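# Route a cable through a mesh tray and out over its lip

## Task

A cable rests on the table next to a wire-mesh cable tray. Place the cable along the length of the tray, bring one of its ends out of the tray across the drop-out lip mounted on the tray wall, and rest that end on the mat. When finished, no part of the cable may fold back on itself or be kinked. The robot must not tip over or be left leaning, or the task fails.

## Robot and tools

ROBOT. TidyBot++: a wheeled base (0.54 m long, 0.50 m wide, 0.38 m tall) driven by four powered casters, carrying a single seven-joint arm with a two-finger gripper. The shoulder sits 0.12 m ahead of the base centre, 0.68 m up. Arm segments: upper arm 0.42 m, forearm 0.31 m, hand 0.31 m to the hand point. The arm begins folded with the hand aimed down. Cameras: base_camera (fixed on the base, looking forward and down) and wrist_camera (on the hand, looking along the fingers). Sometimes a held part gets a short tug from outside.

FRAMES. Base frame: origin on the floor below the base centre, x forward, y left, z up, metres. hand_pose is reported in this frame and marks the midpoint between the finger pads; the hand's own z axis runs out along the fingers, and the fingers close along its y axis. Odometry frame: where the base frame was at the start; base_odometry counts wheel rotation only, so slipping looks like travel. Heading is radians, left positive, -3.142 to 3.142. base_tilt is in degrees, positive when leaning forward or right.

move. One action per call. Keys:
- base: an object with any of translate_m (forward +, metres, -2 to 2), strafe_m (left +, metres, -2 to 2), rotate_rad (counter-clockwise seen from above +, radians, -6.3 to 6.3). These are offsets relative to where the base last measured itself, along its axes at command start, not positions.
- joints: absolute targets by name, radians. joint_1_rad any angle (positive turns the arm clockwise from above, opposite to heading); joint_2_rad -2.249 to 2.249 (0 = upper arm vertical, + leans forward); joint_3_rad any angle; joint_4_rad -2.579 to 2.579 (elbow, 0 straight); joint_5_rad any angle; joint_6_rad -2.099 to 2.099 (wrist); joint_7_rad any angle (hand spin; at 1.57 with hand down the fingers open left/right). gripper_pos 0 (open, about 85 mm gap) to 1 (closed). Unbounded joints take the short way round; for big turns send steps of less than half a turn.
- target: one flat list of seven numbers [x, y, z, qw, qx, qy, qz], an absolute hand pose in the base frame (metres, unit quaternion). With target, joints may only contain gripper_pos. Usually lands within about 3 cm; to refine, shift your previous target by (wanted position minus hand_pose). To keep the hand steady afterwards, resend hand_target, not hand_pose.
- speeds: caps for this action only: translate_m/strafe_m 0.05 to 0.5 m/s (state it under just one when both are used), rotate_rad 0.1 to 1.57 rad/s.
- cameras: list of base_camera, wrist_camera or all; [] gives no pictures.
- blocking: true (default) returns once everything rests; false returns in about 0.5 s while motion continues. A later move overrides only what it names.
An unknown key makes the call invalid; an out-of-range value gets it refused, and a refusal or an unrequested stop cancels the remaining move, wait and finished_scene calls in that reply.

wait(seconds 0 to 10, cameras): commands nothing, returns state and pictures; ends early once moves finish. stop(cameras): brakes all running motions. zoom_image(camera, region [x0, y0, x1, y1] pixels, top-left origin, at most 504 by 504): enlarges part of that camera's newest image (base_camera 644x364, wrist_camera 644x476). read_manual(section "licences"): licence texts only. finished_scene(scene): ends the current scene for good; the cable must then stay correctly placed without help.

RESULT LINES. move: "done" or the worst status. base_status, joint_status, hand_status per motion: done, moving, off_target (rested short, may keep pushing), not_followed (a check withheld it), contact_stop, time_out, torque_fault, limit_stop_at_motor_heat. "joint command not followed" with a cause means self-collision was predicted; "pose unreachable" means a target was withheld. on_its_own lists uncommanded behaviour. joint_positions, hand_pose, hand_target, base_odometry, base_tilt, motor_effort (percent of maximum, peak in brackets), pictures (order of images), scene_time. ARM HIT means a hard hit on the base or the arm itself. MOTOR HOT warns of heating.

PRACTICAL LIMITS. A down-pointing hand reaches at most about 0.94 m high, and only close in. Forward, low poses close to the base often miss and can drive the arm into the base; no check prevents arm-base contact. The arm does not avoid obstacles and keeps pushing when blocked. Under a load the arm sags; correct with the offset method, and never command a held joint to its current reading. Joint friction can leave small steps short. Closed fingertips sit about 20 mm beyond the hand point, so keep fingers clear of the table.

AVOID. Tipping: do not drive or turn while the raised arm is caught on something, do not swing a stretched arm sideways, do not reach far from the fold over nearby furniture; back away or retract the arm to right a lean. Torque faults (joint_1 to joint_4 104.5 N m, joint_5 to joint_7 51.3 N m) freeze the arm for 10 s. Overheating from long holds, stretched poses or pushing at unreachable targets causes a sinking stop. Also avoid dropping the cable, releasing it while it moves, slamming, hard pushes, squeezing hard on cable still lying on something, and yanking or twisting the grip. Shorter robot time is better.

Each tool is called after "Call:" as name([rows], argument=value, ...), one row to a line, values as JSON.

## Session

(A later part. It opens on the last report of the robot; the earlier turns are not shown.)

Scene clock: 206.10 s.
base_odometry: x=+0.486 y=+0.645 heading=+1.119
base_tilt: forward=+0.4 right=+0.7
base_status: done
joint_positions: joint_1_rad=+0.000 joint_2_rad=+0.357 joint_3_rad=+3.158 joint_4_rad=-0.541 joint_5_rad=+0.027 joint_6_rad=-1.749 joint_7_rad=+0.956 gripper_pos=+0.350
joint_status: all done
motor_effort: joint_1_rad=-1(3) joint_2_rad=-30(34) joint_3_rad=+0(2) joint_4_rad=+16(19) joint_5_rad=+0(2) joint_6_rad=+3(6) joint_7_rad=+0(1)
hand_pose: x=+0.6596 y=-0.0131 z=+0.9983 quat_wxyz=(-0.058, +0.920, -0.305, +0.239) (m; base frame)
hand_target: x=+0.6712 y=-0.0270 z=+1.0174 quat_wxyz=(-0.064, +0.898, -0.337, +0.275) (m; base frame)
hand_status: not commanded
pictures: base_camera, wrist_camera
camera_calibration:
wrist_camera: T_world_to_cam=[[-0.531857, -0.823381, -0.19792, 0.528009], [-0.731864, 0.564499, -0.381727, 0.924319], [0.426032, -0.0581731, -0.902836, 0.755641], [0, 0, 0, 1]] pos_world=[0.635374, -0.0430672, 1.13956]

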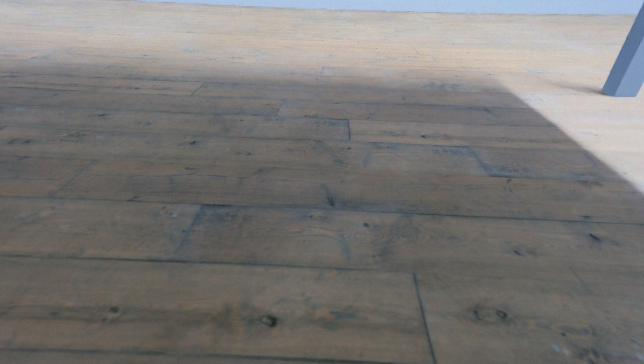

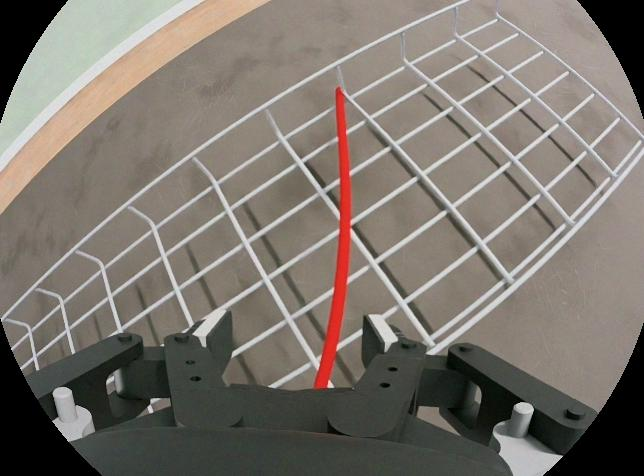

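Call:
move(base={"strafe_m": -0.04}, joints={"joint_1_rad": 0.0, "joint_2_rad": 0.43, "joint_4_rad": -0.72, "joint_6_rad": -1.52, "joint_7_rad": 0.81, "gripper_pos": 0.3}, cameras=["wrist_camera"])

Scene clock: 222.43 s.
move: done
base_odometry: x=+0.522 y=+0.628 heading=+1.119
base_tilt: forward=+0.3 right=+0.6
base_status: done
joint_positions: joint_1_rad=+0.005 joint_2_rad=+0.435 joint_3_rad=+3.158 joint_4_rad=-0.716 joint_5_rad=+0.027 joint_6_rad=-1.573 joint_7_rad=+0.867 gripper_pos=+0.300
joint_status: all done
motor_effort: joint_1_rad=-1(4) joint_2_rad=-34(38) joint_3_rad=+0(2) joint_4_rad=+18(20) joint_5_rad=+1(2) joint_6_rad=+3(4) joint_7_rad=+0(1)
hand_pose: x=+0.7093 y=-0.0174 z=+0.9068 quat_wxyz=(-0.054, +0.914, -0.348, +0.200) (m; base frame)
hand_target: x=+0.7225 y=-0.0225 z=+0.9158 quat_wxyz=(-0.059, +0.898, -0.372, +0.228) (m; base frame)
hand_status: not commanded
pictures: wrist_camera
camera_calibration:
wrist_camera: T_world_to_cam=[[-0.610877, -0.770011, -0.184153, 0.577425], [-0.708948, 0.635549, -0.305729, 0.844293], [0.352453, -0.056208, -0.93414, 0.732278], [0, 0, 0, 1]] pos_world=[0.693202, -0.0508061, 1.04851]

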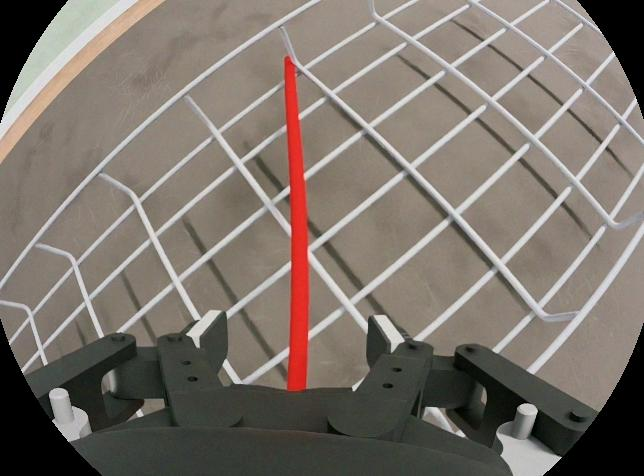

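Call:
move(joints={"joint_2_rad": 0.507, "joint_4_rad": -0.829, "joint_6_rad": -1.41}, cameras=["wrist_camera"])

Call:
move(joints={"gripper_pos": 0.95}, cameras=["wrist_camera"])

Scene clock: 225.77 s.
move: done
base_odometry: x=+0.522 y=+0.628 heading=+1.119
base_tilt: forward=+0.4 right=+0.7
base_status: not commanded
joint_positions: joint_1_rad=+0.005 joint_2_rad=+0.511 joint_3_rad=+3.158 joint_4_rad=-0.824 joint_5_rad=+0.027 joint_6_rad=-1.462 joint_7_rad=+0.866 gripper_pos=+0.300
joint_status: all done
motor_effort: joint_1_rad=-1(2) joint_2_rad=-37(41) joint_3_rad=-1(1) joint_4_rad=+19(20) joint_5_rad=+1(1) joint_6_rad=+2(3) joint_7_rad=+0(0)
hand_pose: x=+0.7354 y=-0.0178 z=+0.8290 quat_wxyz=(-0.041, +0.921, -0.349, +0.167) (m; base frame)
hand_target: x=+0.7488 y=-0.0228 z=+0.8359 quat_wxyz=(-0.044, +0.907, -0.371, +0.194) (m; base frame)
hand_status: not commanded
pictures: wrist_camera
camera_calibration:
wrist_camera: T_world_to_cam=[[-0.621547, -0.770927, -0.139107, 0.549139], [-0.730286, 0.634474, -0.25323, 0.811461], [0.283482, -0.0558064, -0.957353, 0.720296], [0, 0, 0, 1]] pos_world=[0.729723, -0.0513076, 0.971453]

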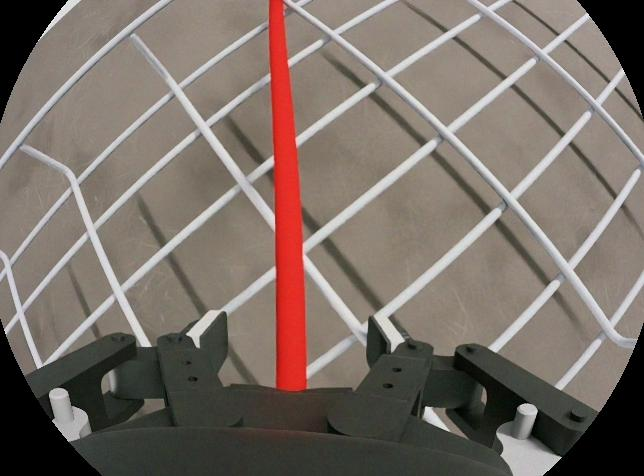

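Scene clock: 226.67 s.
move: done
base_odometry: x=+0.522 y=+0.628 heading=+1.119
base_tilt: forward=+0.4 right=+0.6
base_status: not commanded
joint_positions: joint_1_rad=+0.005 joint_2_rad=+0.511 joint_3_rad=+3.158 joint_4_rad=-0.824 joint_5_rad=+0.027 joint_6_rad=-1.462 joint_7_rad=+0.866 gripper_pos=+0.936
joint_status: all done
motor_effort: joint_1_rad=-1(2) joint_2_rad=-37(38) joint_3_rad=+0(1) joint_4_rad=+18(19) joint_5_rad=+1(1) joint_6_rad=+3(3) joint_7_rad=+0(0)
hand_pose: x=+0.7356 y=-0.0178 z=+0.8290 quat_wxyz=(-0.041, +0.921, -0.349, +0.167) (m; base frame)
hand_target: x=+0.7488 y=-0.0228 z=+0.8359 quat_wxyz=(-0.044, +0.907, -0.371, +0.194) (m; base frame)
hand_status: not commanded
pictures: wrist_camera
camera_calibration:
wrist_camera: T_world_to_cam=[[-0.621456, -0.770941, -0.139436, 0.549451], [-0.730159, 0.634457, -0.253639, 0.811839], [0.284007, -0.0558145, -0.957196, 0.71979], [0, 0, 0, 1]] pos_world=[0.729806, -0.0513078, 0.971508]

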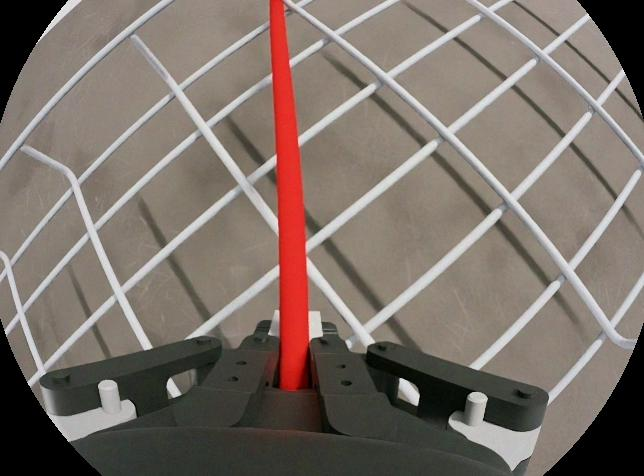

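Call:
move(joints={"gripper_pos": 0.98}, cameras=[])

Call:
move(joints={"joint_4_rad": -0.48, "joint_6_rad": -1.60}, cameras=["wrist_camera"])

Scene clock: 235.83 s.
move: off_target
base_odometry: x=+0.522 y=+0.628 heading=+1.119
base_tilt: forward=+0.4 right=+0.6
base_status: not commanded
joint_positions: joint_1_rad=+0.005 joint_2_rad=+0.511 joint_3_rad=+3.158 joint_4_rad=-0.824 joint_5_rad=+0.027 joint_6_rad=-1.462 joint_7_rad=+0.866 gripper_pos=+0.941
joint_status: gripper_pos off_target (ended at +0.941, target +0.980)
motor_effort: joint_1_rad=-1(1) joint_2_rad=-37(37) joint_3_rad=+0(0) joint_4_rad=+19(19) joint_5_rad=+0(1) joint_6_rad=+3(3) joint_7_rad=+0(0)
hand_pose: x=+0.7356 y=-0.0178 z=+0.8290 quat_wxyz=(-0.041, +0.921, -0.349, +0.167) (m; base frame)
hand_target: x=+0.7488 y=-0.0228 z=+0.8359 quat_wxyz=(-0.044, +0.907, -0.371, +0.194) (m; base frame)
hand_status: not commanded
pictures: none
No camera images: "cameras" was empty.

Scene clock: 237.30 s.
move: done
base_odometry: x=+0.522 y=+0.628 heading=+1.119
base_tilt: forward=+0.3 right=+0.7
base_status: not commanded
joint_positions: joint_1_rad=+0.005 joint_2_rad=+0.511 joint_3_rad=+3.158 joint_4_rad=-0.503 joint_5_rad=+0.027 joint_6_rad=-1.553 joint_7_rad=+0.865 gripper_pos=+0.941
joint_status: all done
motor_effort: joint_1_rad=-1(1) joint_2_rad=-38(40) joint_3_rad=+0(0) joint_4_rad=+18(21) joint_5_rad=+1(1) joint_6_rad=+5(5) joint_7_rad=+0(1)
hand_pose: x=+0.7608 y=-0.0174 z=+0.9536 quat_wxyz=(-0.079, +0.896, -0.343, +0.272) (m; base frame)
hand_target: x=+0.7492 y=-0.0219 z=+0.9586 quat_wxyz=(-0.073, +0.887, -0.370, +0.265) (m; base frame)
hand_status: not commanded
pictures: wrist_camera
camera_calibration:
wrist_camera: T_world_to_cam=[[-0.574567, -0.770817, -0.275161, 0.676558], [-0.65209, 0.634303, -0.415257, 0.956231], [0.494623, -0.0591635, -0.867092, 0.58563], [0, 0, 0, 1]] pos_world=[0.722611, -0.05039, 1.09104]

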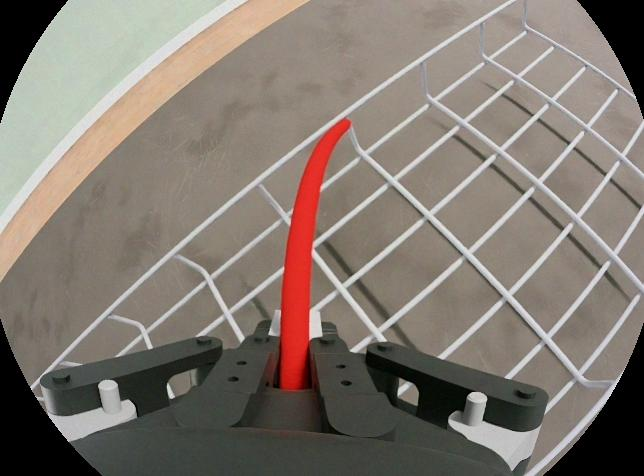

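Call:
move(joints={"joint_2_rad": 0.287, "joint_4_rad": -0.64, "joint_6_rad": -0.32, "joint_7_rad": 0.0}, blocking=false, cameras=[])

Call:
move(base={"strafe_m": -0.17}, speeds={"strafe_m": 0.25}, cameras=["wrist_camera"])

Scene clock: 242.70 s.
move: moving
base_odometry: x=+0.522 y=+0.628 heading=+1.119
base_tilt: forward=+0.3 right=+0.7
base_status: not commanded
joint_positions: joint_1_rad=+0.005 joint_2_rad=+0.471 joint_3_rad=+3.158 joint_4_rad=-0.538 joint_5_rad=+0.027 joint_6_rad=-1.182 joint_7_rad=+0.582 gripper_pos=+0.941
joint_status: joint_2_rad moving; joint_4_rad moving; joint_6_rad moving; joint_7_rad moving
motor_effort: joint_1_rad=-1(1) joint_2_rad=-39(39) joint_3_rad=+0(1) joint_4_rad=+21(21) joint_5_rad=+1(1) joint_6_rad=+7(7) joint_7_rad=+0(1)
hand_pose: x=+0.8291 y=-0.0178 z=+1.0434 quat_wxyz=(-0.198, +0.779, -0.429, +0.413) (m; base frame)
hand_target: x=+0.8233 y=-0.0212 z=+1.0988 quat_wxyz=(-0.236, +0.732, -0.446, +0.458) (m; base frame)
hand_status: not commanded
pictures: none
No camera images: "cameras" was empty.

Scene clock: 244.23 s.
move: done
base_odometry: x=+0.675 y=+0.554 heading=+1.120
base_tilt: forward=+0.4 right=+0.7
base_status: done
joint_positions: joint_1_rad=+0.000 joint_2_rad=+0.307 joint_3_rad=+3.158 joint_4_rad=-0.639 joint_5_rad=+0.027 joint_6_rad=-0.379 joint_7_rad=+0.058 gripper_pos=+0.941
joint_status: all done
motor_effort: joint_1_rad=-1(5) joint_2_rad=-32(40) joint_3_rad=+0(2) joint_4_rad=+21(21) joint_5_rad=+0(2) joint_6_rad=+9(10) joint_7_rad=+0(1)
hand_pose: x=+0.8030 y=-0.0089 z=+1.3427 quat_wxyz=(-0.526, +0.448, -0.421, +0.588) (m; base frame)
hand_target: x=+0.7847 y=-0.0117 z=+1.3732 quat_wxyz=(-0.551, +0.416, -0.410, +0.597) (m; base frame)
hand_status: not commanded
pictures: wrist_camera
camera_calibration:
wrist_camera: T_world_to_cam=[[0.193661, -0.123058, -0.97332, 1.14076], [0.0201821, 0.992392, -0.121453, 0.208792], [0.980861, 0.00387714, 0.194671, -0.912826], [0, 0, 0, 1]] pos_world=[0.67022, -0.0632846, 1.31339]

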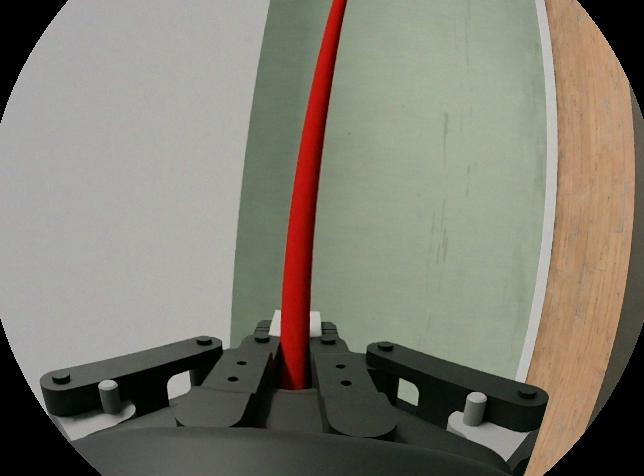

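Call:
move(base={"strafe_m": -0.04}, joints={"joint_2_rad": 0.36, "joint_4_rad": -0.79, "joint_6_rad": -1.275}, cameras=["wrist_camera"])

Scene clock: 249.30 s.
move: done
base_odometry: x=+0.711 y=+0.537 heading=+1.120
base_tilt: forward=+0.4 right=+0.6
base_status: done
joint_positions: joint_1_rad=+0.005 joint_2_rad=+0.363 joint_3_rad=+3.158 joint_4_rad=-0.794 joint_5_rad=+0.027 joint_6_rad=-1.225 joint_7_rad=+0.056 gripper_pos=+0.941
joint_status: all done
motor_effort: joint_1_rad=-2(5) joint_2_rad=-33(37) joint_3_rad=-1(3) joint_4_rad=+20(23) joint_5_rad=+0(1) joint_6_rad=+5(9) joint_7_rad=+0(1)
hand_pose: x=+0.7706 y=-0.0186 z=+0.9762 quat_wxyz=(-0.240, +0.668, -0.644, +0.283) (m; base frame)
hand_target: x=+0.7584 y=-0.0227 z=+0.9696 quat_wxyz=(-0.226, +0.656, -0.668, +0.270) (m; base frame)
hand_status: not commanded
pictures: wrist_camera
camera_calibration:
wrist_camera: T_world_to_cam=[[-0.755998, -0.0843487, -0.649117, 1.20514], [-0.0540827, 0.996321, -0.066478, 0.178278], [0.652336, -0.0151512, -0.757778, 0.372858], [0, 0, 0, 1]] pos_world=[0.677499, -0.0703203, 1.07668]

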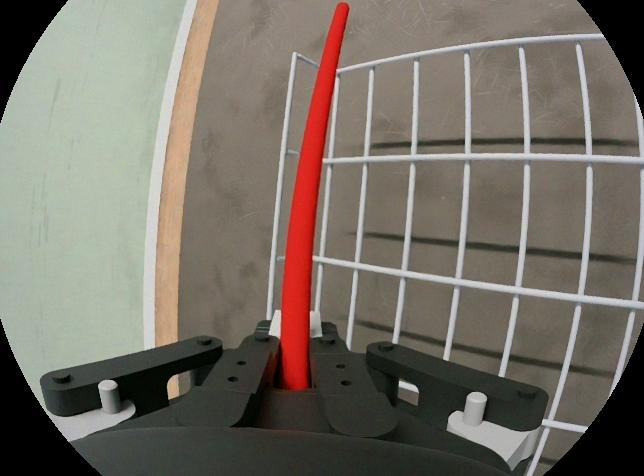

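Call:
move(joints={"joint_2_rad": 0.56, "joint_4_rad": -0.71, "joint_6_rad": -1.485}, cameras=["wrist_camera"])

Scene clock: 253.63 s.
move: done
base_odometry: x=+0.711 y=+0.537 heading=+1.120
base_tilt: forward=+0.4 right=+0.6
base_status: not commanded
joint_positions: joint_1_rad=+0.005 joint_2_rad=+0.574 joint_3_rad=+3.158 joint_4_rad=-0.729 joint_5_rad=+0.027 joint_6_rad=-1.431 joint_7_rad=+0.056 gripper_pos=+0.941
joint_status: all done
motor_effort: joint_1_rad=-2(3) joint_2_rad=-40(45) joint_3_rad=-1(1) joint_4_rad=+19(21) joint_5_rad=+0(1) joint_6_rad=+2(6) joint_7_rad=+0(1)
hand_pose: x=+0.7739 y=-0.0185 z=+0.8325 quat_wxyz=(-0.124, +0.705, -0.680, +0.161) (m; base frame)
hand_target: x=+0.7599 y=-0.0226 z=+0.8435 quat_wxyz=(-0.114, +0.687, -0.700, +0.158) (m; base frame)
hand_status: not commanded
pictures: wrist_camera
camera_calibration:
wrist_camera: T_world_to_cam=[[-0.934343, -0.0757861, -0.348224, 1.00204], [-0.0663565, 0.997036, -0.0389453, 0.155313], [0.350143, -0.0132814, -0.936602, 0.644657], [0, 0, 0, 1]] pos_world=[0.720831, -0.0703503, 0.95877]

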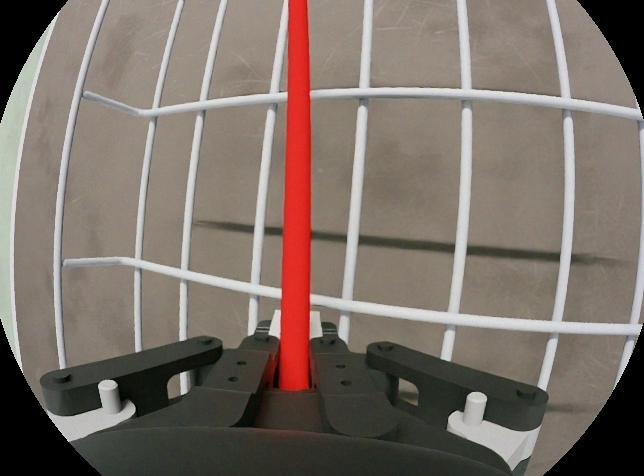

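Call:
move(joints={"gripper_pos": 0.45}, cameras=[])

Call:
move(joints={"joint_2_rad": 0.2, "joint_4_rad": -0.72, "joint_6_rad": -1.6}, blocking=false, cameras=["wrist_camera"])

Call:
move(base={"strafe_m": 1.25}, joints={"joint_1_rad": 0.0, "joint_2_rad": -0.1, "joint_4_rad": -0.65, "joint_6_rad": -1.85, "joint_7_rad": 1.62}, cameras=["wrist_camera"])

Scene clock: 256.33 s.
move: done
base_odometry: x=+0.711 y=+0.537 heading=+1.120
base_tilt: forward=+0.3 right=+0.6
base_status: not commanded
joint_positions: joint_1_rad=+0.005 joint_2_rad=+0.574 joint_3_rad=+3.158 joint_4_rad=-0.729 joint_5_rad=+0.027 joint_6_rad=-1.435 joint_7_rad=+0.055 gripper_pos=+0.450
joint_status: all done
motor_effort: joint_1_rad=-1(2) joint_2_rad=-39(40) joint_3_rad=+0(1) joint_4_rad=+19(19) joint_5_rad=+1(1) joint_6_rad=+2(3) joint_7_rad=+0(1)
hand_pose: x=+0.7728 y=-0.0185 z=+0.8321 quat_wxyz=(-0.123, +0.705, -0.680, +0.159) (m; base frame)
hand_target: x=+0.7599 y=-0.0226 z=+0.8435 quat_wxyz=(-0.114, +0.687, -0.700, +0.158) (m; base frame)
hand_status: not commanded
pictures: none
No camera images: "cameras" was empty.

Scene clock: 256.83 s.
move: moving
base_odometry: x=+0.711 y=+0.537 heading=+1.120
base_tilt: forward=+0.3 right=+0.7
base_status: not commanded
joint_positions: joint_1_rad=+0.005 joint_2_rad=+0.498 joint_3_rad=+3.158 joint_4_rad=-0.729 joint_5_rad=+0.027 joint_6_rad=-1.469 joint_7_rad=+0.055 gripper_pos=+0.450
joint_status: joint_2_rad moving; joint_4_rad moving; joint_6_rad moving
motor_effort: joint_1_rad=-1(1) joint_2_rad=-42(43) joint_3_rad=+0(1) joint_4_rad=+19(20) joint_5_rad=+1(1) joint_6_rad=+2(4) joint_7_rad=+0(0)
hand_pose: x=+0.7499 y=-0.0183 z=+0.8767 quat_wxyz=(-0.137, +0.701, -0.678, +0.174) (m; base frame)
hand_target: x=+0.7205 y=-0.0225 z=+0.9194 quat_wxyz=(-0.144, +0.679, -0.696, +0.187) (m; base frame)
hand_status: not commanded
pictures: wrist_camera
camera_calibration:
wrist_camera: T_world_to_cam=[[-0.920463, -0.0737237, -0.383813, 1.01587], [-0.0629731, 0.997192, -0.0405205, 0.154084], [0.385723, -0.0131277, -0.922521, 0.655436], [0, 0, 0, 1]] pos_world=[0.691957, -0.0701529, 1.0008]

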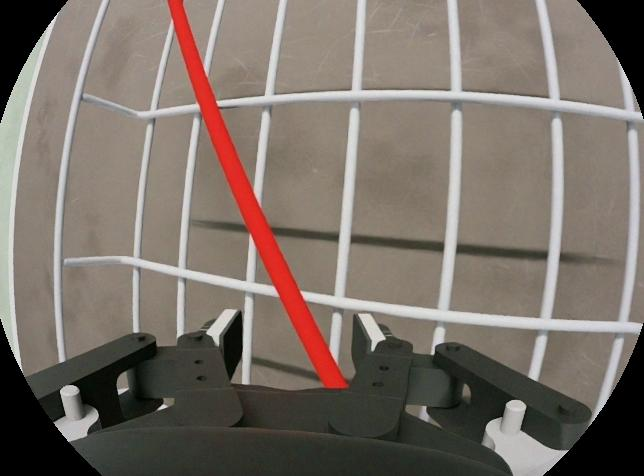

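Scene clock: 260.67 s.
move: done
base_odometry: x=-0.414 y=+1.082 heading=+1.120
base_tilt: forward=+0.3 right=+0.6
base_status: done
joint_positions: joint_1_rad=+0.004 joint_2_rad=-0.097 joint_3_rad=+3.159 joint_4_rad=-0.662 joint_5_rad=+0.027 joint_6_rad=-1.799 joint_7_rad=+1.564 gripper_pos=+0.450
joint_status: all done
motor_effort: joint_1_rad=-1(5) joint_2_rad=-9(41) joint_3_rad=+0(2) joint_4_rad=+13(19) joint_5_rad=+0(1) joint_6_rad=+6(6) joint_7_rad=+0(1)
hand_pose: x=+0.4647 y=-0.0150 z=+1.1445 quat_wxyz=(+0.013, +0.925, -0.021, +0.379) (m; base frame)
hand_target: x=+0.4512 y=-0.0205 z=+1.1391 quat_wxyz=(+0.031, +0.932, -0.001, +0.361) (m; base frame)
hand_status: not commanded
pictures: wrist_camera
camera_calibration:
wrist_camera: T_world_to_cam=[[-0.0583799, -0.996232, 0.0641334, -0.0707491], [-0.73567, -0.000493673, -0.67734, 1.17021], [0.67482, -0.086724, -0.732869, 0.660032], [0, 0, 0, 1]] pos_world=[0.411356, -0.0126642, 1.28089]

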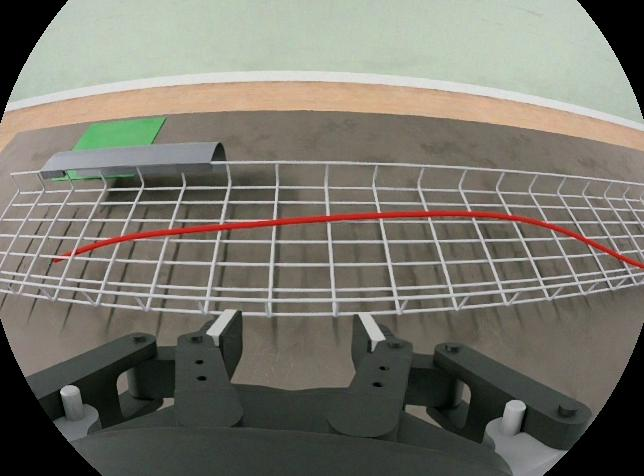

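Call:
move(base={"strafe_m": 1.57, "translate_m": -0.09, "rotate_rad": 1.57}, cameras=[])

Scene clock: 300.70 s.
move: done
base_odometry: x=-1.867 y=+1.685 heading=+2.691
base_tilt: forward=+0.3 right=+0.6
base_status: done
joint_positions: joint_1_rad=+0.004 joint_2_rad=-0.096 joint_3_rad=+3.159 joint_4_rad=-0.661 joint_5_rad=+0.027 joint_6_rad=-1.802 joint_7_rad=+1.564 gripper_pos=+0.450
joint_status: not commanded
motor_effort: joint_1_rad=-1(3) joint_2_rad=-10(14) joint_3_rad=+0(3) joint_4_rad=+13(15) joint_5_rad=+0(1) joint_6_rad=+5(6) joint_7_rad=+0(1)
hand_pose: x=+0.4645 y=-0.0151 z=+1.1436 quat_wxyz=(+0.013, +0.926, -0.021, +0.377) (m; base frame)
hand_target: x=+0.4512 y=-0.0205 z=+1.1391 quat_wxyz=(+0.031, +0.932, -0.001, +0.361) (m; base frame)
hand_status: not commanded
pictures: none
No camera images: "cameras" was empty.

Call:
move(base={"strafe_m": -2.0, "rotate_rad": 1.57}, cameras=["wrist_camera", "base_camera"])

Scene clock: 306.73 s.
move: done
base_odometry: x=-0.996 y=+3.485 heading=-2.021
base_tilt: forward=+0.4 right=+0.7
base_status: done
joint_positions: joint_1_rad=+0.004 joint_2_rad=-0.099 joint_3_rad=+3.159 joint_4_rad=-0.661 joint_5_rad=+0.027 joint_6_rad=-1.804 joint_7_rad=+1.565 gripper_pos=+0.450
joint_status: not commanded
motor_effort: joint_1_rad=-1(3) joint_2_rad=-9(14) joint_3_rad=+0(1) joint_4_rad=+13(14) joint_5_rad=+1(1) joint_6_rad=+6(7) joint_7_rad=+0(1)
hand_pose: x=+0.4630 y=-0.0152 z=+1.1443 quat_wxyz=(+0.013, +0.925, -0.021, +0.378) (m; base frame)
hand_target: x=+0.4512 y=-0.0205 z=+1.1391 quat_wxyz=(+0.031, +0.932, -0.001, +0.361) (m; base frame)
hand_status: not commanded
pictures: base_camera, wrist_camera
camera_calibration:
wrist_camera: T_world_to_cam=[[-0.0584543, -0.996202, 0.0645355, -0.0714212], [-0.737422, -0.000485765, -0.675433, 1.16739], [0.672899, -0.0870718, -0.734592, 0.663847], [0, 0, 0, 1]] pos_world=[0.409982, -0.0127805, 1.28076]

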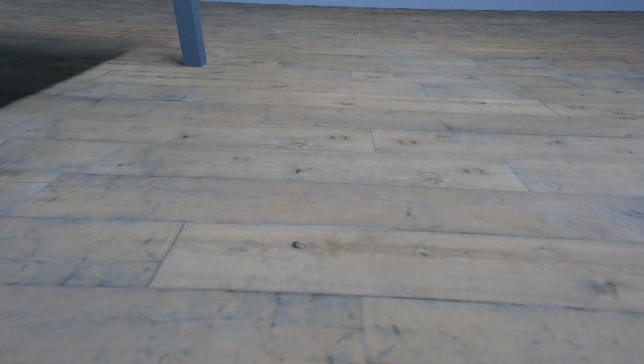

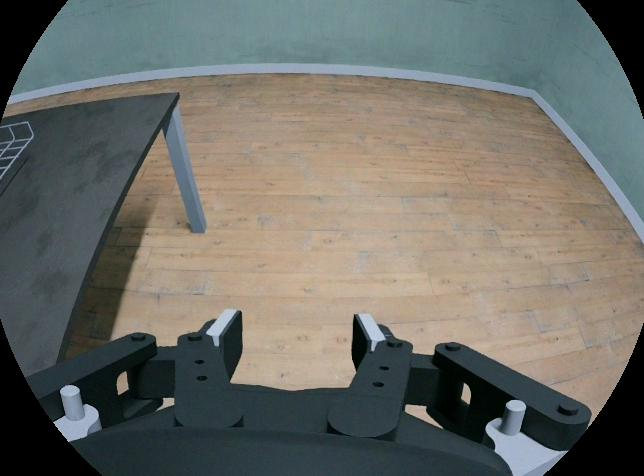

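Call:
move(base={"strafe_m": 1.23, "translate_m": 0.15}, joints={"joint_1_rad": 0.0, "joint_2_rad": 0.4, "joint_4_rad": -0.66, "joint_6_rad": -1.4, "joint_7_rad": 0.25, "gripper_pos": 0.3}, cameras=["wrist_camera"])

Scene clock: 312.20 s.
move: done
base_odometry: x=+0.046 y=+2.815 heading=-2.020
base_tilt: forward=+0.4 right=+0.7
base_status: done
joint_positions: joint_1_rad=+0.002 joint_2_rad=+0.407 joint_3_rad=+3.159 joint_4_rad=-0.660 joint_5_rad=+0.028 joint_6_rad=-1.451 joint_7_rad=+0.306 gripper_pos=+0.300
joint_status: all done
motor_effort: joint_1_rad=-1(3) joint_2_rad=-33(38) joint_3_rad=+0(2) joint_4_rad=+18(20) joint_5_rad=+1(2) joint_6_rad=+4(7) joint_7_rad=+0(1)
hand_pose: x=+0.7425 y=-0.0165 z=+0.9672 quat_wxyz=(-0.165, +0.762, -0.571, +0.259) (m; base frame)
hand_target: x=+0.7529 y=-0.0226 z=+0.9816 quat_wxyz=(-0.180, +0.737, -0.587, +0.283) (m; base frame)
hand_status: not commanded
pictures: wrist_camera
camera_calibration:
wrist_camera: T_world_to_cam=[[-0.802696, -0.322648, -0.501575, 1.06624], [-0.258126, 0.94612, -0.195518, 0.449535], [0.537634, -0.027472, -0.842731, 0.551618], [0, 0, 0, 1]] pos_world=[0.675338, -0.0661387, 1.08756]

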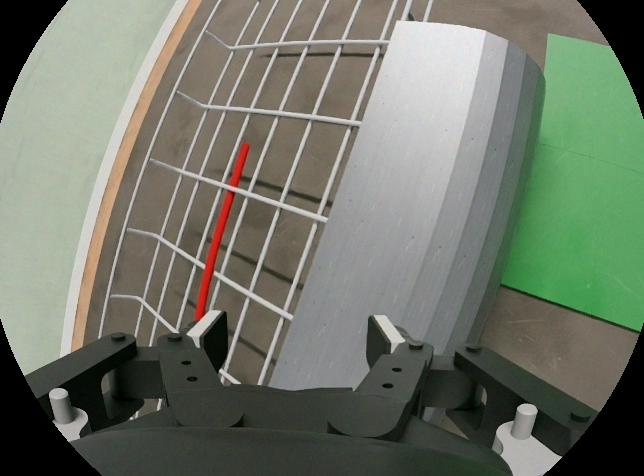

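Call:
move(base={"translate_m": 0.105}, joints={"joint_7_rad": 0.0, "gripper_pos": 0.45}, blocking=false, cameras=[])

Call:
move(joints={"joint_2_rad": 0.6, "joint_4_rad": -0.655, "joint_6_rad": -1.12}, cameras=["wrist_camera"])

Scene clock: 327.63 s.
move: moving
base_odometry: x=+0.017 y=+2.753 heading=-2.019
base_tilt: forward=+0.4 right=+0.6
base_status: translate_m moving
joint_positions: joint_1_rad=+0.002 joint_2_rad=+0.405 joint_3_rad=+3.159 joint_4_rad=-0.660 joint_5_rad=+0.028 joint_6_rad=-1.450 joint_7_rad=+0.049 gripper_pos=+0.450
joint_status: joint_7_rad moving; gripper_pos moving
motor_effort: joint_1_rad=-1(2) joint_2_rad=-38(38) joint_3_rad=+0(0) joint_4_rad=+19(19) joint_5_rad=+1(1) joint_6_rad=+4(5) joint_7_rad=+0(1)
hand_pose: x=+0.7424 y=-0.0165 z=+0.9685 quat_wxyz=(-0.198, +0.682, -0.663, +0.237) (m; base frame)
hand_target: x=+0.7529 y=-0.0226 z=+0.9816 quat_wxyz=(-0.214, +0.658, -0.674, +0.258) (m; base frame)
hand_status: not commanded
pictures: none
No camera images: "cameras" was empty.

Scene clock: 329.17 s.
move: done
base_odometry: x=+0.001 y=+2.721 heading=-2.020
base_tilt: forward=+0.4 right=+0.6
base_status: done
joint_positions: joint_1_rad=+0.002 joint_2_rad=+0.611 joint_3_rad=+3.159 joint_4_rad=-0.660 joint_5_rad=+0.028 joint_6_rad=-1.173 joint_7_rad=+0.041 gripper_pos=+0.450
joint_status: all done
motor_effort: joint_1_rad=-1(2) joint_2_rad=-42(47) joint_3_rad=+0(1) joint_4_rad=+20(22) joint_5_rad=+1(1) joint_6_rad=+5(5) joint_7_rad=+0(1)
hand_pose: x=+0.8607 y=-0.0167 z=+0.8803 quat_wxyz=(-0.221, +0.674, -0.654, +0.261) (m; base frame)
hand_target: x=+0.8711 y=-0.0218 z=+0.9029 quat_wxyz=(-0.241, +0.653, -0.658, +0.287) (m; base frame)
hand_status: not commanded
pictures: wrist_camera
camera_calibration:
wrist_camera: T_world_to_cam=[[-0.795851, -0.0761682, -0.600683, 1.20296], [-0.0521398, 0.996992, -0.0573407, 0.165162], [0.603244, -0.0143151, -0.797428, 0.318729], [0, 0, 0, 1]] pos_world=[0.773715, -0.0684751, 0.98623]

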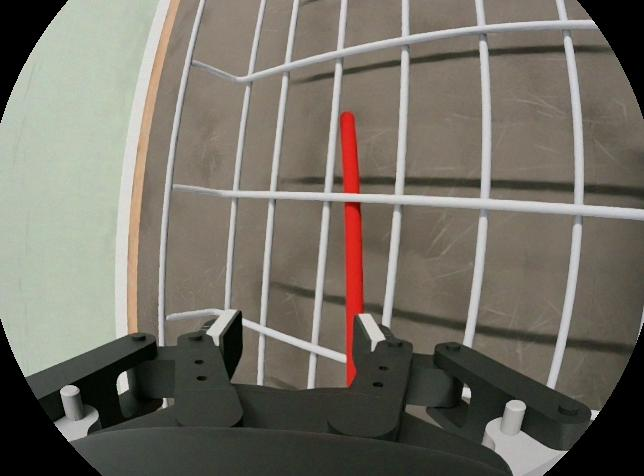

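Call:
move(base={"strafe_m": -0.033}, joints={"joint_2_rad": 0.648, "joint_7_rad": 0.12, "gripper_pos": 0.7}, cameras=["wrist_camera"])

Scene clock: 343.67 s.
move: done
base_odometry: x=-0.029 y=+2.735 heading=-2.019
base_tilt: forward=+0.4 right=+0.6
base_status: done
joint_positions: joint_1_rad=+0.007 joint_2_rad=+0.645 joint_3_rad=+3.159 joint_4_rad=-0.660 joint_5_rad=+0.028 joint_6_rad=-1.170 joint_7_rad=+0.096 gripper_pos=+0.700
joint_status: all done
motor_effort: joint_1_rad=-2(5) joint_2_rad=-43(45) joint_3_rad=+0(2) joint_4_rad=+20(21) joint_5_rad=+1(2) joint_6_rad=+5(5) joint_7_rad=+0(0)
hand_pose: x=+0.8676 y=-0.0204 z=+0.8564 quat_wxyz=(-0.203, +0.695, -0.640, +0.257) (m; base frame)
hand_target: x=+0.8809 y=-0.0218 z=+0.8665 quat_wxyz=(-0.209, +0.698, -0.623, +0.285) (m; base frame)
hand_status: not commanded
pictures: wrist_camera
camera_calibration:
wrist_camera: T_world_to_cam=[[-0.810823, -0.127118, -0.57132, 1.18059], [-0.0922793, 0.991686, -0.0896846, 0.230224], [0.577971, -0.0199973, -0.815812, 0.332933], [0, 0, 0, 1]] pos_world=[0.786068, -0.0715787, 0.966753]

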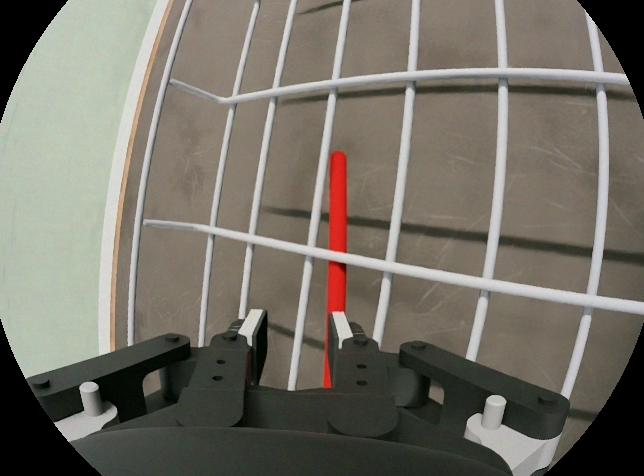

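Call:
zoom_image(camera="wrist_camera", region=[240, 130, 440, 400])

Scaled by 1.867.

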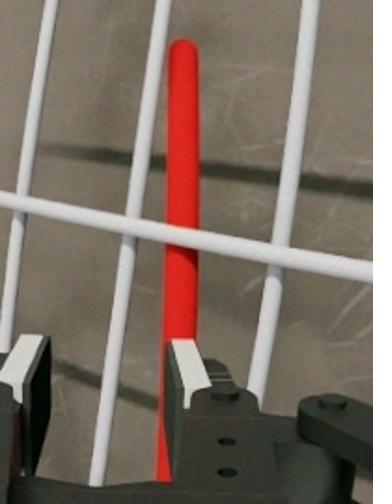

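Call:
move(joints={"joint_2_rad": 0.7}, cameras=["wrist_camera"])

Scene clock: 356.10 s.
move: done
base_odometry: x=-0.029 y=+2.735 heading=-2.019
base_tilt: forward=+0.4 right=+0.6
base_status: not commanded
joint_positions: joint_1_rad=+0.007 joint_2_rad=+0.689 joint_3_rad=+3.159 joint_4_rad=-0.659 joint_5_rad=+0.028 joint_6_rad=-1.161 joint_7_rad=+0.096 gripper_pos=+0.700
joint_status: all done
motor_effort: joint_1_rad=-1(2) joint_2_rad=-44(46) joint_3_rad=+0(1) joint_4_rad=+20(20) joint_5_rad=+1(1) joint_6_rad=+4(5) joint_7_rad=+0(0)
hand_pose: x=+0.8769 y=-0.0204 z=+0.8252 quat_wxyz=(-0.192, +0.699, -0.644, +0.245) (m; base frame)
hand_target: x=+0.8895 y=-0.0218 z=+0.8267 quat_wxyz=(-0.192, +0.706, -0.628, +0.266) (m; base frame)
hand_status: not commanded
pictures: wrist_camera
camera_calibration:
wrist_camera: T_world_to_cam=[[-0.829936, -0.127387, -0.543119, 1.16384], [-0.0956533, 0.991656, -0.0864228, 0.2286], [0.549596, -0.0197744, -0.835196, 0.343038], [0, 0, 0, 1]] pos_world=[0.799249, -0.071651, 0.938365]

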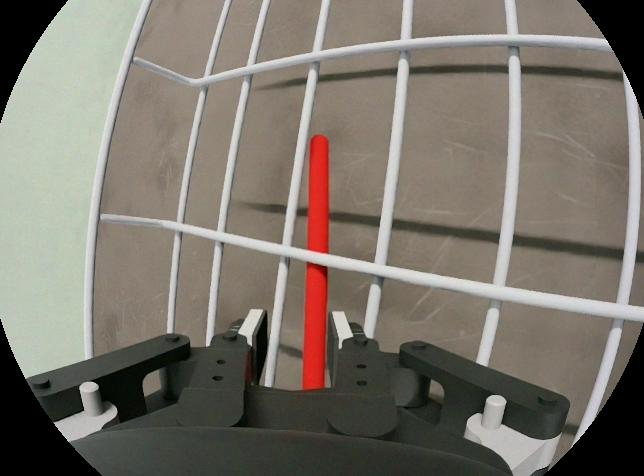

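Call:
move(joints={"joint_2_rad": 0.722}, cameras=["wrist_camera"])

Scene clock: 357.63 s.
move: done
base_odometry: x=-0.029 y=+2.735 heading=-2.019
base_tilt: forward=+0.3 right=+0.7
base_status: not commanded
joint_positions: joint_1_rad=+0.007 joint_2_rad=+0.699 joint_3_rad=+3.159 joint_4_rad=-0.658 joint_5_rad=+0.028 joint_6_rad=-1.153 joint_7_rad=+0.096 gripper_pos=+0.700
joint_status: all done
motor_effort: joint_1_rad=-1(2) joint_2_rad=-42(44) joint_3_rad=+0(0) joint_4_rad=+18(20) joint_5_rad=+1(1) joint_6_rad=+2(5) joint_7_rad=+0(0)
hand_pose: x=+0.8806 y=-0.0204 z=+0.8199 quat_wxyz=(-0.192, +0.699, -0.644, +0.245) (m; base frame)
hand_target: x=+0.8925 y=-0.0218 z=+0.8097 quat_wxyz=(-0.185, +0.708, -0.630, +0.258) (m; base frame)
hand_status: not commanded
pictures: wrist_camera
camera_calibration:
wrist_camera: T_world_to_cam=[[-0.830118, -0.127754, -0.542755, 1.16388], [-0.0960125, 0.991609, -0.0865589, 0.228924], [0.549259, -0.0197428, -0.835419, 0.337033], [0, 0, 0, 1]] pos_world=[0.803022, -0.0716582, 0.933084]

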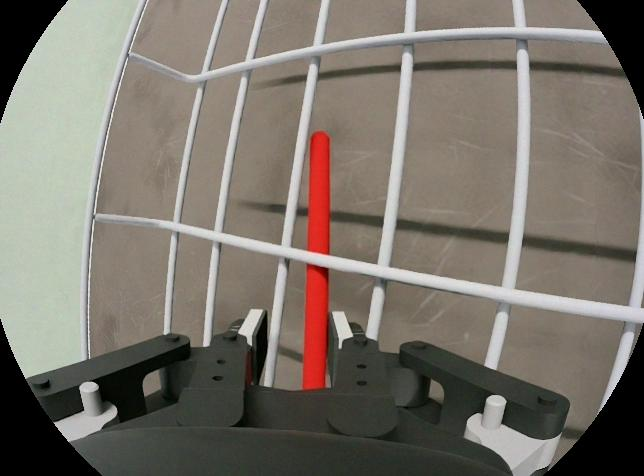

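Call:
move(joints={"gripper_pos": 0.98}, cameras=["wrist_camera"])

Scene clock: 359.63 s.
move: off_target
base_odometry: x=-0.029 y=+2.735 heading=-2.019
base_tilt: forward=+0.4 right=+0.6
base_status: not commanded
joint_positions: joint_1_rad=+0.007 joint_2_rad=+0.708 joint_3_rad=+3.159 joint_4_rad=-0.658 joint_5_rad=+0.028 joint_6_rad=-1.153 joint_7_rad=+0.096 gripper_pos=+0.939
joint_status: gripper_pos off_target (ended at +0.939, target +0.980)
motor_effort: joint_1_rad=-1(1) joint_2_rad=-43(45) joint_3_rad=+0(1) joint_4_rad=+19(20) joint_5_rad=+1(2) joint_6_rad=+4(5) joint_7_rad=+0(0)
hand_pose: x=+0.8819 y=-0.0205 z=+0.8127 quat_wxyz=(-0.189, +0.700, -0.644, +0.242) (m; base frame)
hand_target: x=+0.8925 y=-0.0218 z=+0.8097 quat_wxyz=(-0.185, +0.708, -0.630, +0.258) (m; base frame)
hand_status: not commanded
pictures: wrist_camera
camera_calibration:
wrist_camera: T_world_to_cam=[[-0.835168, -0.127724, -0.534959, 1.15917], [-0.0968219, 0.991614, -0.0855956, 0.228365], [0.541405, -0.019691, -0.840531, 0.3414], [0, 0, 0, 1]] pos_world=[0.80538, -0.0716735, 0.926614]

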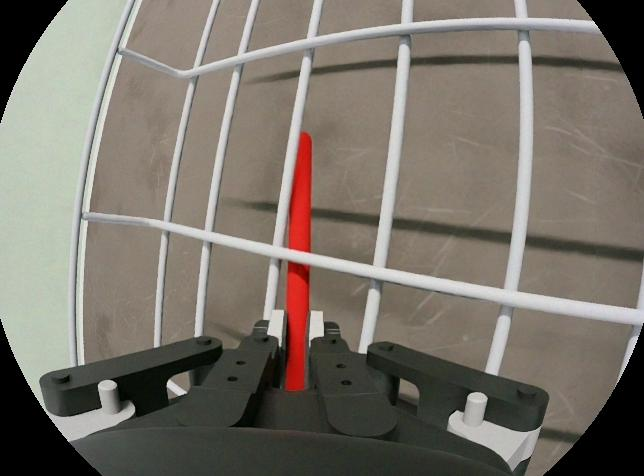

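Call:
move(joints={"joint_2_rad": 0.35, "joint_4_rad": -0.79, "joint_6_rad": -1.27}, blocking=false, cameras=["wrist_camera"])

Call:
move(base={"strafe_m": -0.28}, speeds={"strafe_m": 0.3}, cameras=["wrist_camera"])

Scene clock: 370.03 s.
move: moving
base_odometry: x=-0.029 y=+2.735 heading=-2.019
base_tilt: forward=+0.4 right=+0.7
base_status: not commanded
joint_positions: joint_1_rad=+0.007 joint_2_rad=+0.664 joint_3_rad=+3.159 joint_4_rad=-0.704 joint_5_rad=+0.028 joint_6_rad=-1.156 joint_7_rad=+0.096 gripper_pos=+0.939
joint_status: joint_2_rad moving; joint_4_rad moving; joint_6_rad moving
motor_effort: joint_1_rad=+0(3) joint_2_rad=-53(53) joint_3_rad=+1(1) joint_4_rad=+22(24) joint_5_rad=+2(2) joint_6_rad=+0(6) joint_7_rad=+0(0)
hand_pose: x=+0.8663 y=-0.0205 z=+0.8223 quat_wxyz=(-0.187, +0.701, -0.645, +0.240) (m; base frame)
hand_target: x=+0.8494 y=-0.0222 z=+0.8757 quat_wxyz=(-0.196, +0.703, -0.629, +0.269) (m; base frame)
hand_status: not commanded
pictures: wrist_camera
camera_calibration:
wrist_camera: T_world_to_cam=[[-0.838575, -0.126781, -0.529829, 1.15004], [-0.0967047, 0.991741, -0.0842531, 0.226513], [0.536135, -0.0194155, -0.843909, 0.365238], [0, 0, 0, 1]] pos_world=[0.790481, -0.0717477, 0.936636]

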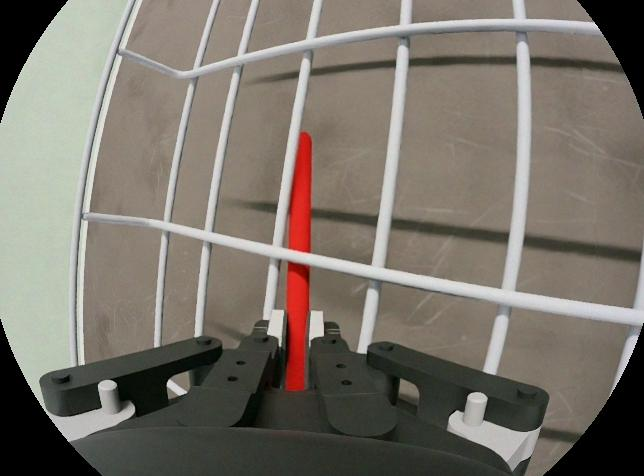

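Scene clock: 371.90 s.
move: done
base_odometry: x=-0.281 y=+2.856 heading=-2.019
base_tilt: forward=+0.4 right=+0.7
base_status: done
joint_positions: joint_1_rad=-0.003 joint_2_rad=+0.354 joint_3_rad=+3.151 joint_4_rad=-0.791 joint_5_rad=+0.034 joint_6_rad=-1.223 joint_7_rad=+0.096 gripper_pos=+0.939
joint_status: all done
motor_effort: joint_1_rad=+0(10) joint_2_rad=-33(57) joint_3_rad=+0(8) joint_4_rad=+20(27) joint_5_rad=+1(8) joint_6_rad=+6(6) joint_7_rad=+0(1)
hand_pose: x=+0.7688 y=-0.0113 z=+0.9839 quat_wxyz=(-0.239, +0.684, -0.625, +0.292) (m; base frame)
hand_target: x=+0.7566 y=-0.0227 z=+0.9771 quat_wxyz=(-0.214, +0.693, -0.626, +0.288) (m; base frame)
hand_status: not commanded
pictures: wrist_camera
camera_calibration:
wrist_camera: T_world_to_cam=[[-0.743569, -0.135838, -0.654716, 1.20478], [-0.0943557, 0.990666, -0.0983779, 0.233654], [0.661968, -0.0113746, -0.749446, 0.364418], [0, 0, 0, 1]] pos_world=[0.67665, -0.0636742, 1.08489]

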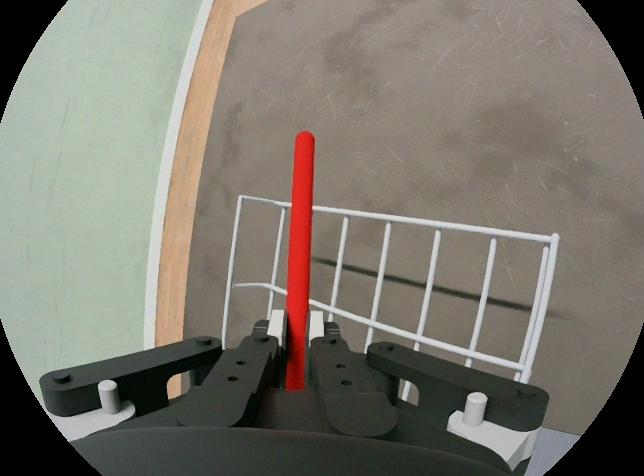

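Call:
move(base={"strafe_m": 0.17}, blocking=false, cameras=[])

Call:
move(joints={"joint_1_rad": 0.0, "joint_2_rad": 0.085, "joint_4_rad": -0.925, "joint_6_rad": -1.78, "joint_7_rad": -0.35}, cameras=["wrist_camera"])

Scene clock: 374.27 s.
move: moving
base_odometry: x=-0.216 y=+2.825 heading=-2.020
base_tilt: forward=+0.4 right=+0.6
base_status: strafe_m moving
joint_positions: joint_1_rad=+0.001 joint_2_rad=+0.354 joint_3_rad=+3.153 joint_4_rad=-0.791 joint_5_rad=+0.034 joint_6_rad=-1.223 joint_7_rad=+0.096 gripper_pos=+0.939
joint_status: not commanded
motor_effort: joint_1_rad=-4(5) joint_2_rad=-33(35) joint_3_rad=-2(3) joint_4_rad=+20(20) joint_5_rad=-1(1) joint_6_rad=+5(6) joint_7_rad=+0(0)
hand_pose: x=+0.7687 y=-0.0151 z=+0.9837 quat_wxyz=(-0.238, +0.682, -0.627, +0.293) (m; base frame)
hand_target: x=+0.7566 y=-0.0227 z=+0.9771 quat_wxyz=(-0.214, +0.693, -0.626, +0.288) (m; base frame)
hand_status: not commanded
pictures: none
No camera images: "cameras" was empty.

Scene clock: 375.97 s.
move: done
base_odometry: x=-0.128 y=+2.782 heading=-2.019
base_tilt: forward=+0.4 right=+0.7
base_status: done
joint_positions: joint_1_rad=-0.001 joint_2_rad=+0.094 joint_3_rad=+3.154 joint_4_rad=-0.915 joint_5_rad=+0.034 joint_6_rad=-1.726 joint_7_rad=-0.292 gripper_pos=+0.939
joint_status: all done
motor_effort: joint_1_rad=+0(5) joint_2_rad=-21(36) joint_3_rad=+0(3) joint_4_rad=+17(20) joint_5_rad=+1(1) joint_6_rad=+2(6) joint_7_rad=+0(1)
hand_pose: x=+0.5474 y=-0.0134 z=+0.9824 quat_wxyz=(-0.151, +0.575, -0.793, +0.134) (m; base frame)
hand_target: x=+0.5278 y=-0.0209 z=+0.9763 quat_wxyz=(-0.128, +0.549, -0.817, +0.121) (m; base frame)
hand_status: not commanded
pictures: wrist_camera
camera_calibration:
wrist_camera: T_world_to_cam=[[-0.89753, 0.272651, -0.346556, 0.825907], [0.252071, 0.962094, 0.104094, -0.174208], [0.3618, 0.00607077, -0.932236, 0.854021], [0, 0, 0, 1]] pos_world=[0.476205, -0.0627647, 1.10051]

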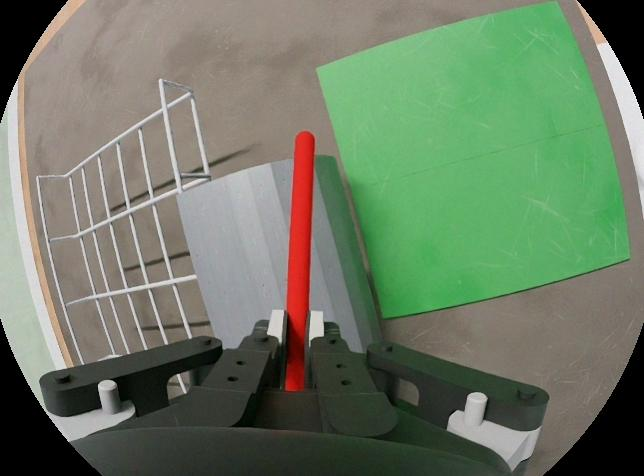

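Call:
move(joints={"joint_2_rad": 0.05, "joint_4_rad": -1.17, "joint_6_rad": -1.79, "joint_7_rad": -0.85}, blocking=false, cameras=[])

Call:
move(joints={"joint_2_rad": 0.05, "joint_4_rad": -1.6, "joint_6_rad": -1.31, "joint_7_rad": -0.85}, cameras=["wrist_camera"])

Scene clock: 382.20 s.
move: moving
base_odometry: x=-0.128 y=+2.782 heading=-2.019
base_tilt: forward=+0.4 right=+0.6
base_status: not commanded
joint_positions: joint_1_rad=-0.001 joint_2_rad=+0.093 joint_3_rad=+3.154 joint_4_rad=-1.034 joint_5_rad=+0.034 joint_6_rad=-1.733 joint_7_rad=-0.527 gripper_pos=+0.939
joint_status: joint_2_rad moving; joint_4_rad moving; joint_6_rad moving; joint_7_rad moving
motor_effort: joint_1_rad=-1(2) joint_2_rad=-22(22) joint_3_rad=+0(1) joint_4_rad=+16(17) joint_5_rad=+1(2) joint_6_rad=+2(3) joint_7_rad=+0(1)
hand_pose: x=+0.5285 y=-0.0133 z=+0.9370 quat_wxyz=(-0.113, +0.484, -0.863, +0.085) (m; base frame)
hand_target: x=+0.5016 y=-0.0206 z=+0.9349 quat_wxyz=(-0.091, +0.439, -0.891, +0.075) (m; base frame)
hand_status: not commanded
pictures: none
No camera images: "cameras" was empty.

Scene clock: 383.63 s.
move: done
base_odometry: x=-0.128 y=+2.782 heading=-2.019
base_tilt: forward=+0.4 right=+0.6
base_status: not commanded
joint_positions: joint_1_rad=-0.001 joint_2_rad=+0.072 joint_3_rad=+3.154 joint_4_rad=-1.580 joint_5_rad=+0.034 joint_6_rad=-1.345 joint_7_rad=-0.792 gripper_pos=+0.939
joint_status: all done
motor_effort: joint_1_rad=+0(2) joint_2_rad=-19(24) joint_3_rad=+1(1) joint_4_rad=+15(19) joint_5_rad=+2(2) joint_6_rad=-1(3) joint_7_rad=+0(1)
hand_pose: x=+0.5075 y=-0.0131 z=+0.7682 quat_wxyz=(-0.060, +0.376, -0.924, +0.044) (m; base frame)
hand_target: x=+0.5095 y=-0.0208 z=+0.7714 quat_wxyz=(-0.075, +0.347, -0.933, +0.056) (m; base frame)
hand_status: not commanded
pictures: wrist_camera
camera_calibration:
wrist_camera: T_world_to_cam=[[-0.718103, 0.691053, -0.0823028, 0.427174], [0.682955, 0.722498, 0.10756, -0.3666], [0.133793, 0.0210302, -0.990786, 0.829684], [0, 0, 0, 1]] pos_world=[0.44612, -0.0477811, 0.896628]

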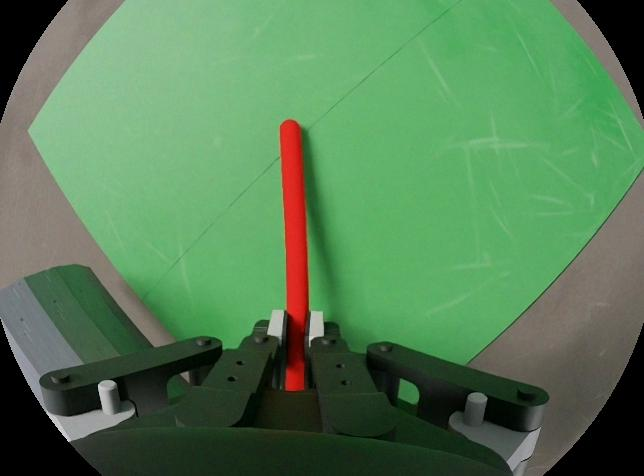

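Call:
move(joints={"joint_2_rad": 0.05, "joint_4_rad": -1.66, "joint_6_rad": -1.28, "joint_7_rad": -0.85}, cameras=["wrist_camera"])

Scene clock: 388.20 s.
move: done
base_odometry: x=-0.128 y=+2.782 heading=-2.019
base_tilt: forward=+0.4 right=+0.6
base_status: not commanded
joint_positions: joint_1_rad=-0.001 joint_2_rad=+0.065 joint_3_rad=+3.154 joint_4_rad=-1.634 joint_5_rad=+0.034 joint_6_rad=-1.316 joint_7_rad=-0.793 gripper_pos=+0.939
joint_status: all done
motor_effort: joint_1_rad=-1(2) joint_2_rad=-18(19) joint_3_rad=+0(2) joint_4_rad=+14(16) joint_5_rad=+0(2) joint_6_rad=+0(3) joint_7_rad=-1(1)
hand_pose: x=+0.4975 y=-0.0130 z=+0.7529 quat_wxyz=(-0.052, +0.376, -0.924, +0.040) (m; base frame)
hand_target: x=+0.4983 y=-0.0205 z=+0.7511 quat_wxyz=(-0.062, +0.348, -0.934, +0.051) (m; base frame)
hand_status: not commanded
pictures: wrist_camera
camera_calibration:
wrist_camera: T_world_to_cam=[[-0.719408, 0.691147, -0.0690519, 0.409384], [0.684851, 0.722397, 0.0955117, -0.350132], [0.115895, 0.0214216, -0.99303, 0.826433], [0, 0, 0, 1]] pos_world=[0.438522, -0.0477141, 0.882383]

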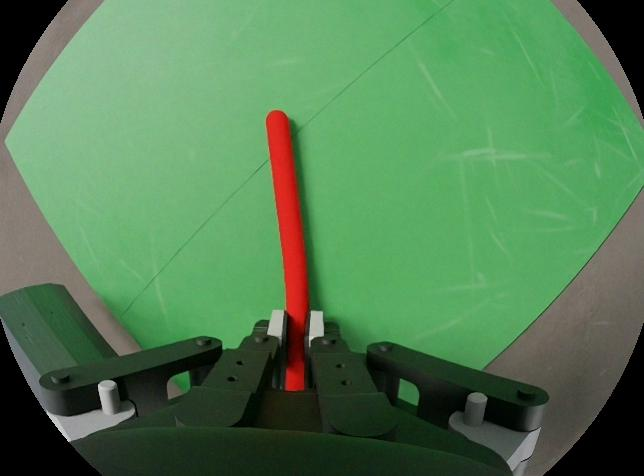

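Call:
move(joints={"joint_2_rad": 0.05, "joint_4_rad": -1.682, "joint_6_rad": -1.26}, cameras=[])

Call:
move(joints={"gripper_pos": 0.5}, cameras=["wrist_camera"])

Scene clock: 389.87 s.
move: done
base_odometry: x=-0.128 y=+2.782 heading=-2.019
base_tilt: forward=+0.3 right=+0.6
base_status: not commanded
joint_positions: joint_1_rad=-0.001 joint_2_rad=+0.055 joint_3_rad=+3.154 joint_4_rad=-1.648 joint_5_rad=+0.034 joint_6_rad=-1.298 joint_7_rad=-0.793 gripper_pos=+0.939
joint_status: all done
motor_effort: joint_1_rad=-1(1) joint_2_rad=-16(17) joint_3_rad=+0(1) joint_4_rad=+14(14) joint_5_rad=+0(1) joint_6_rad=-1(1) joint_7_rad=+0(1)
hand_pose: x=+0.4974 y=-0.0130 z=+0.7523 quat_wxyz=(-0.058, +0.376, -0.924, +0.042) (m; base frame)
hand_target: x=+0.4967 y=-0.0203 z=+0.7441 quat_wxyz=(-0.061, +0.348, -0.934, +0.050) (m; base frame)
hand_status: not commanded
pictures: none
No camera images: "cameras" was empty.

Scene clock: 390.67 s.
move: done
base_odometry: x=-0.128 y=+2.782 heading=-2.019
base_tilt: forward=+0.3 right=+0.6
base_status: not commanded
joint_positions: joint_1_rad=-0.001 joint_2_rad=+0.054 joint_3_rad=+3.154 joint_4_rad=-1.663 joint_5_rad=+0.034 joint_6_rad=-1.296 joint_7_rad=-0.795 gripper_pos=+0.500
joint_status: all done
motor_effort: joint_1_rad=-1(3) joint_2_rad=-16(21) joint_3_rad=+0(2) joint_4_rad=+13(17) joint_5_rad=+1(1) joint_6_rad=-2(3) joint_7_rad=+0(0)
hand_pose: x=+0.4927 y=-0.0131 z=+0.7474 quat_wxyz=(-0.053, +0.376, -0.924, +0.040) (m; base frame)
hand_target: x=+0.4967 y=-0.0203 z=+0.7441 quat_wxyz=(-0.061, +0.348, -0.934, +0.050) (m; base frame)
hand_status: not commanded
pictures: wrist_camera
camera_calibration:
wrist_camera: T_world_to_cam=[[-0.718244, 0.692281, -0.0697994, 0.405532], [0.685854, 0.721309, 0.0965319, -0.347493], [0.117174, 0.0214613, -0.992879, 0.820724], [0, 0, 0, 1]] pos_world=[0.433433, -0.047706, 0.87673]

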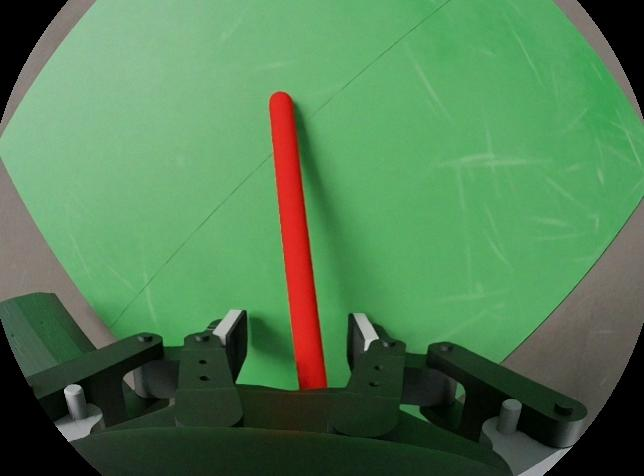

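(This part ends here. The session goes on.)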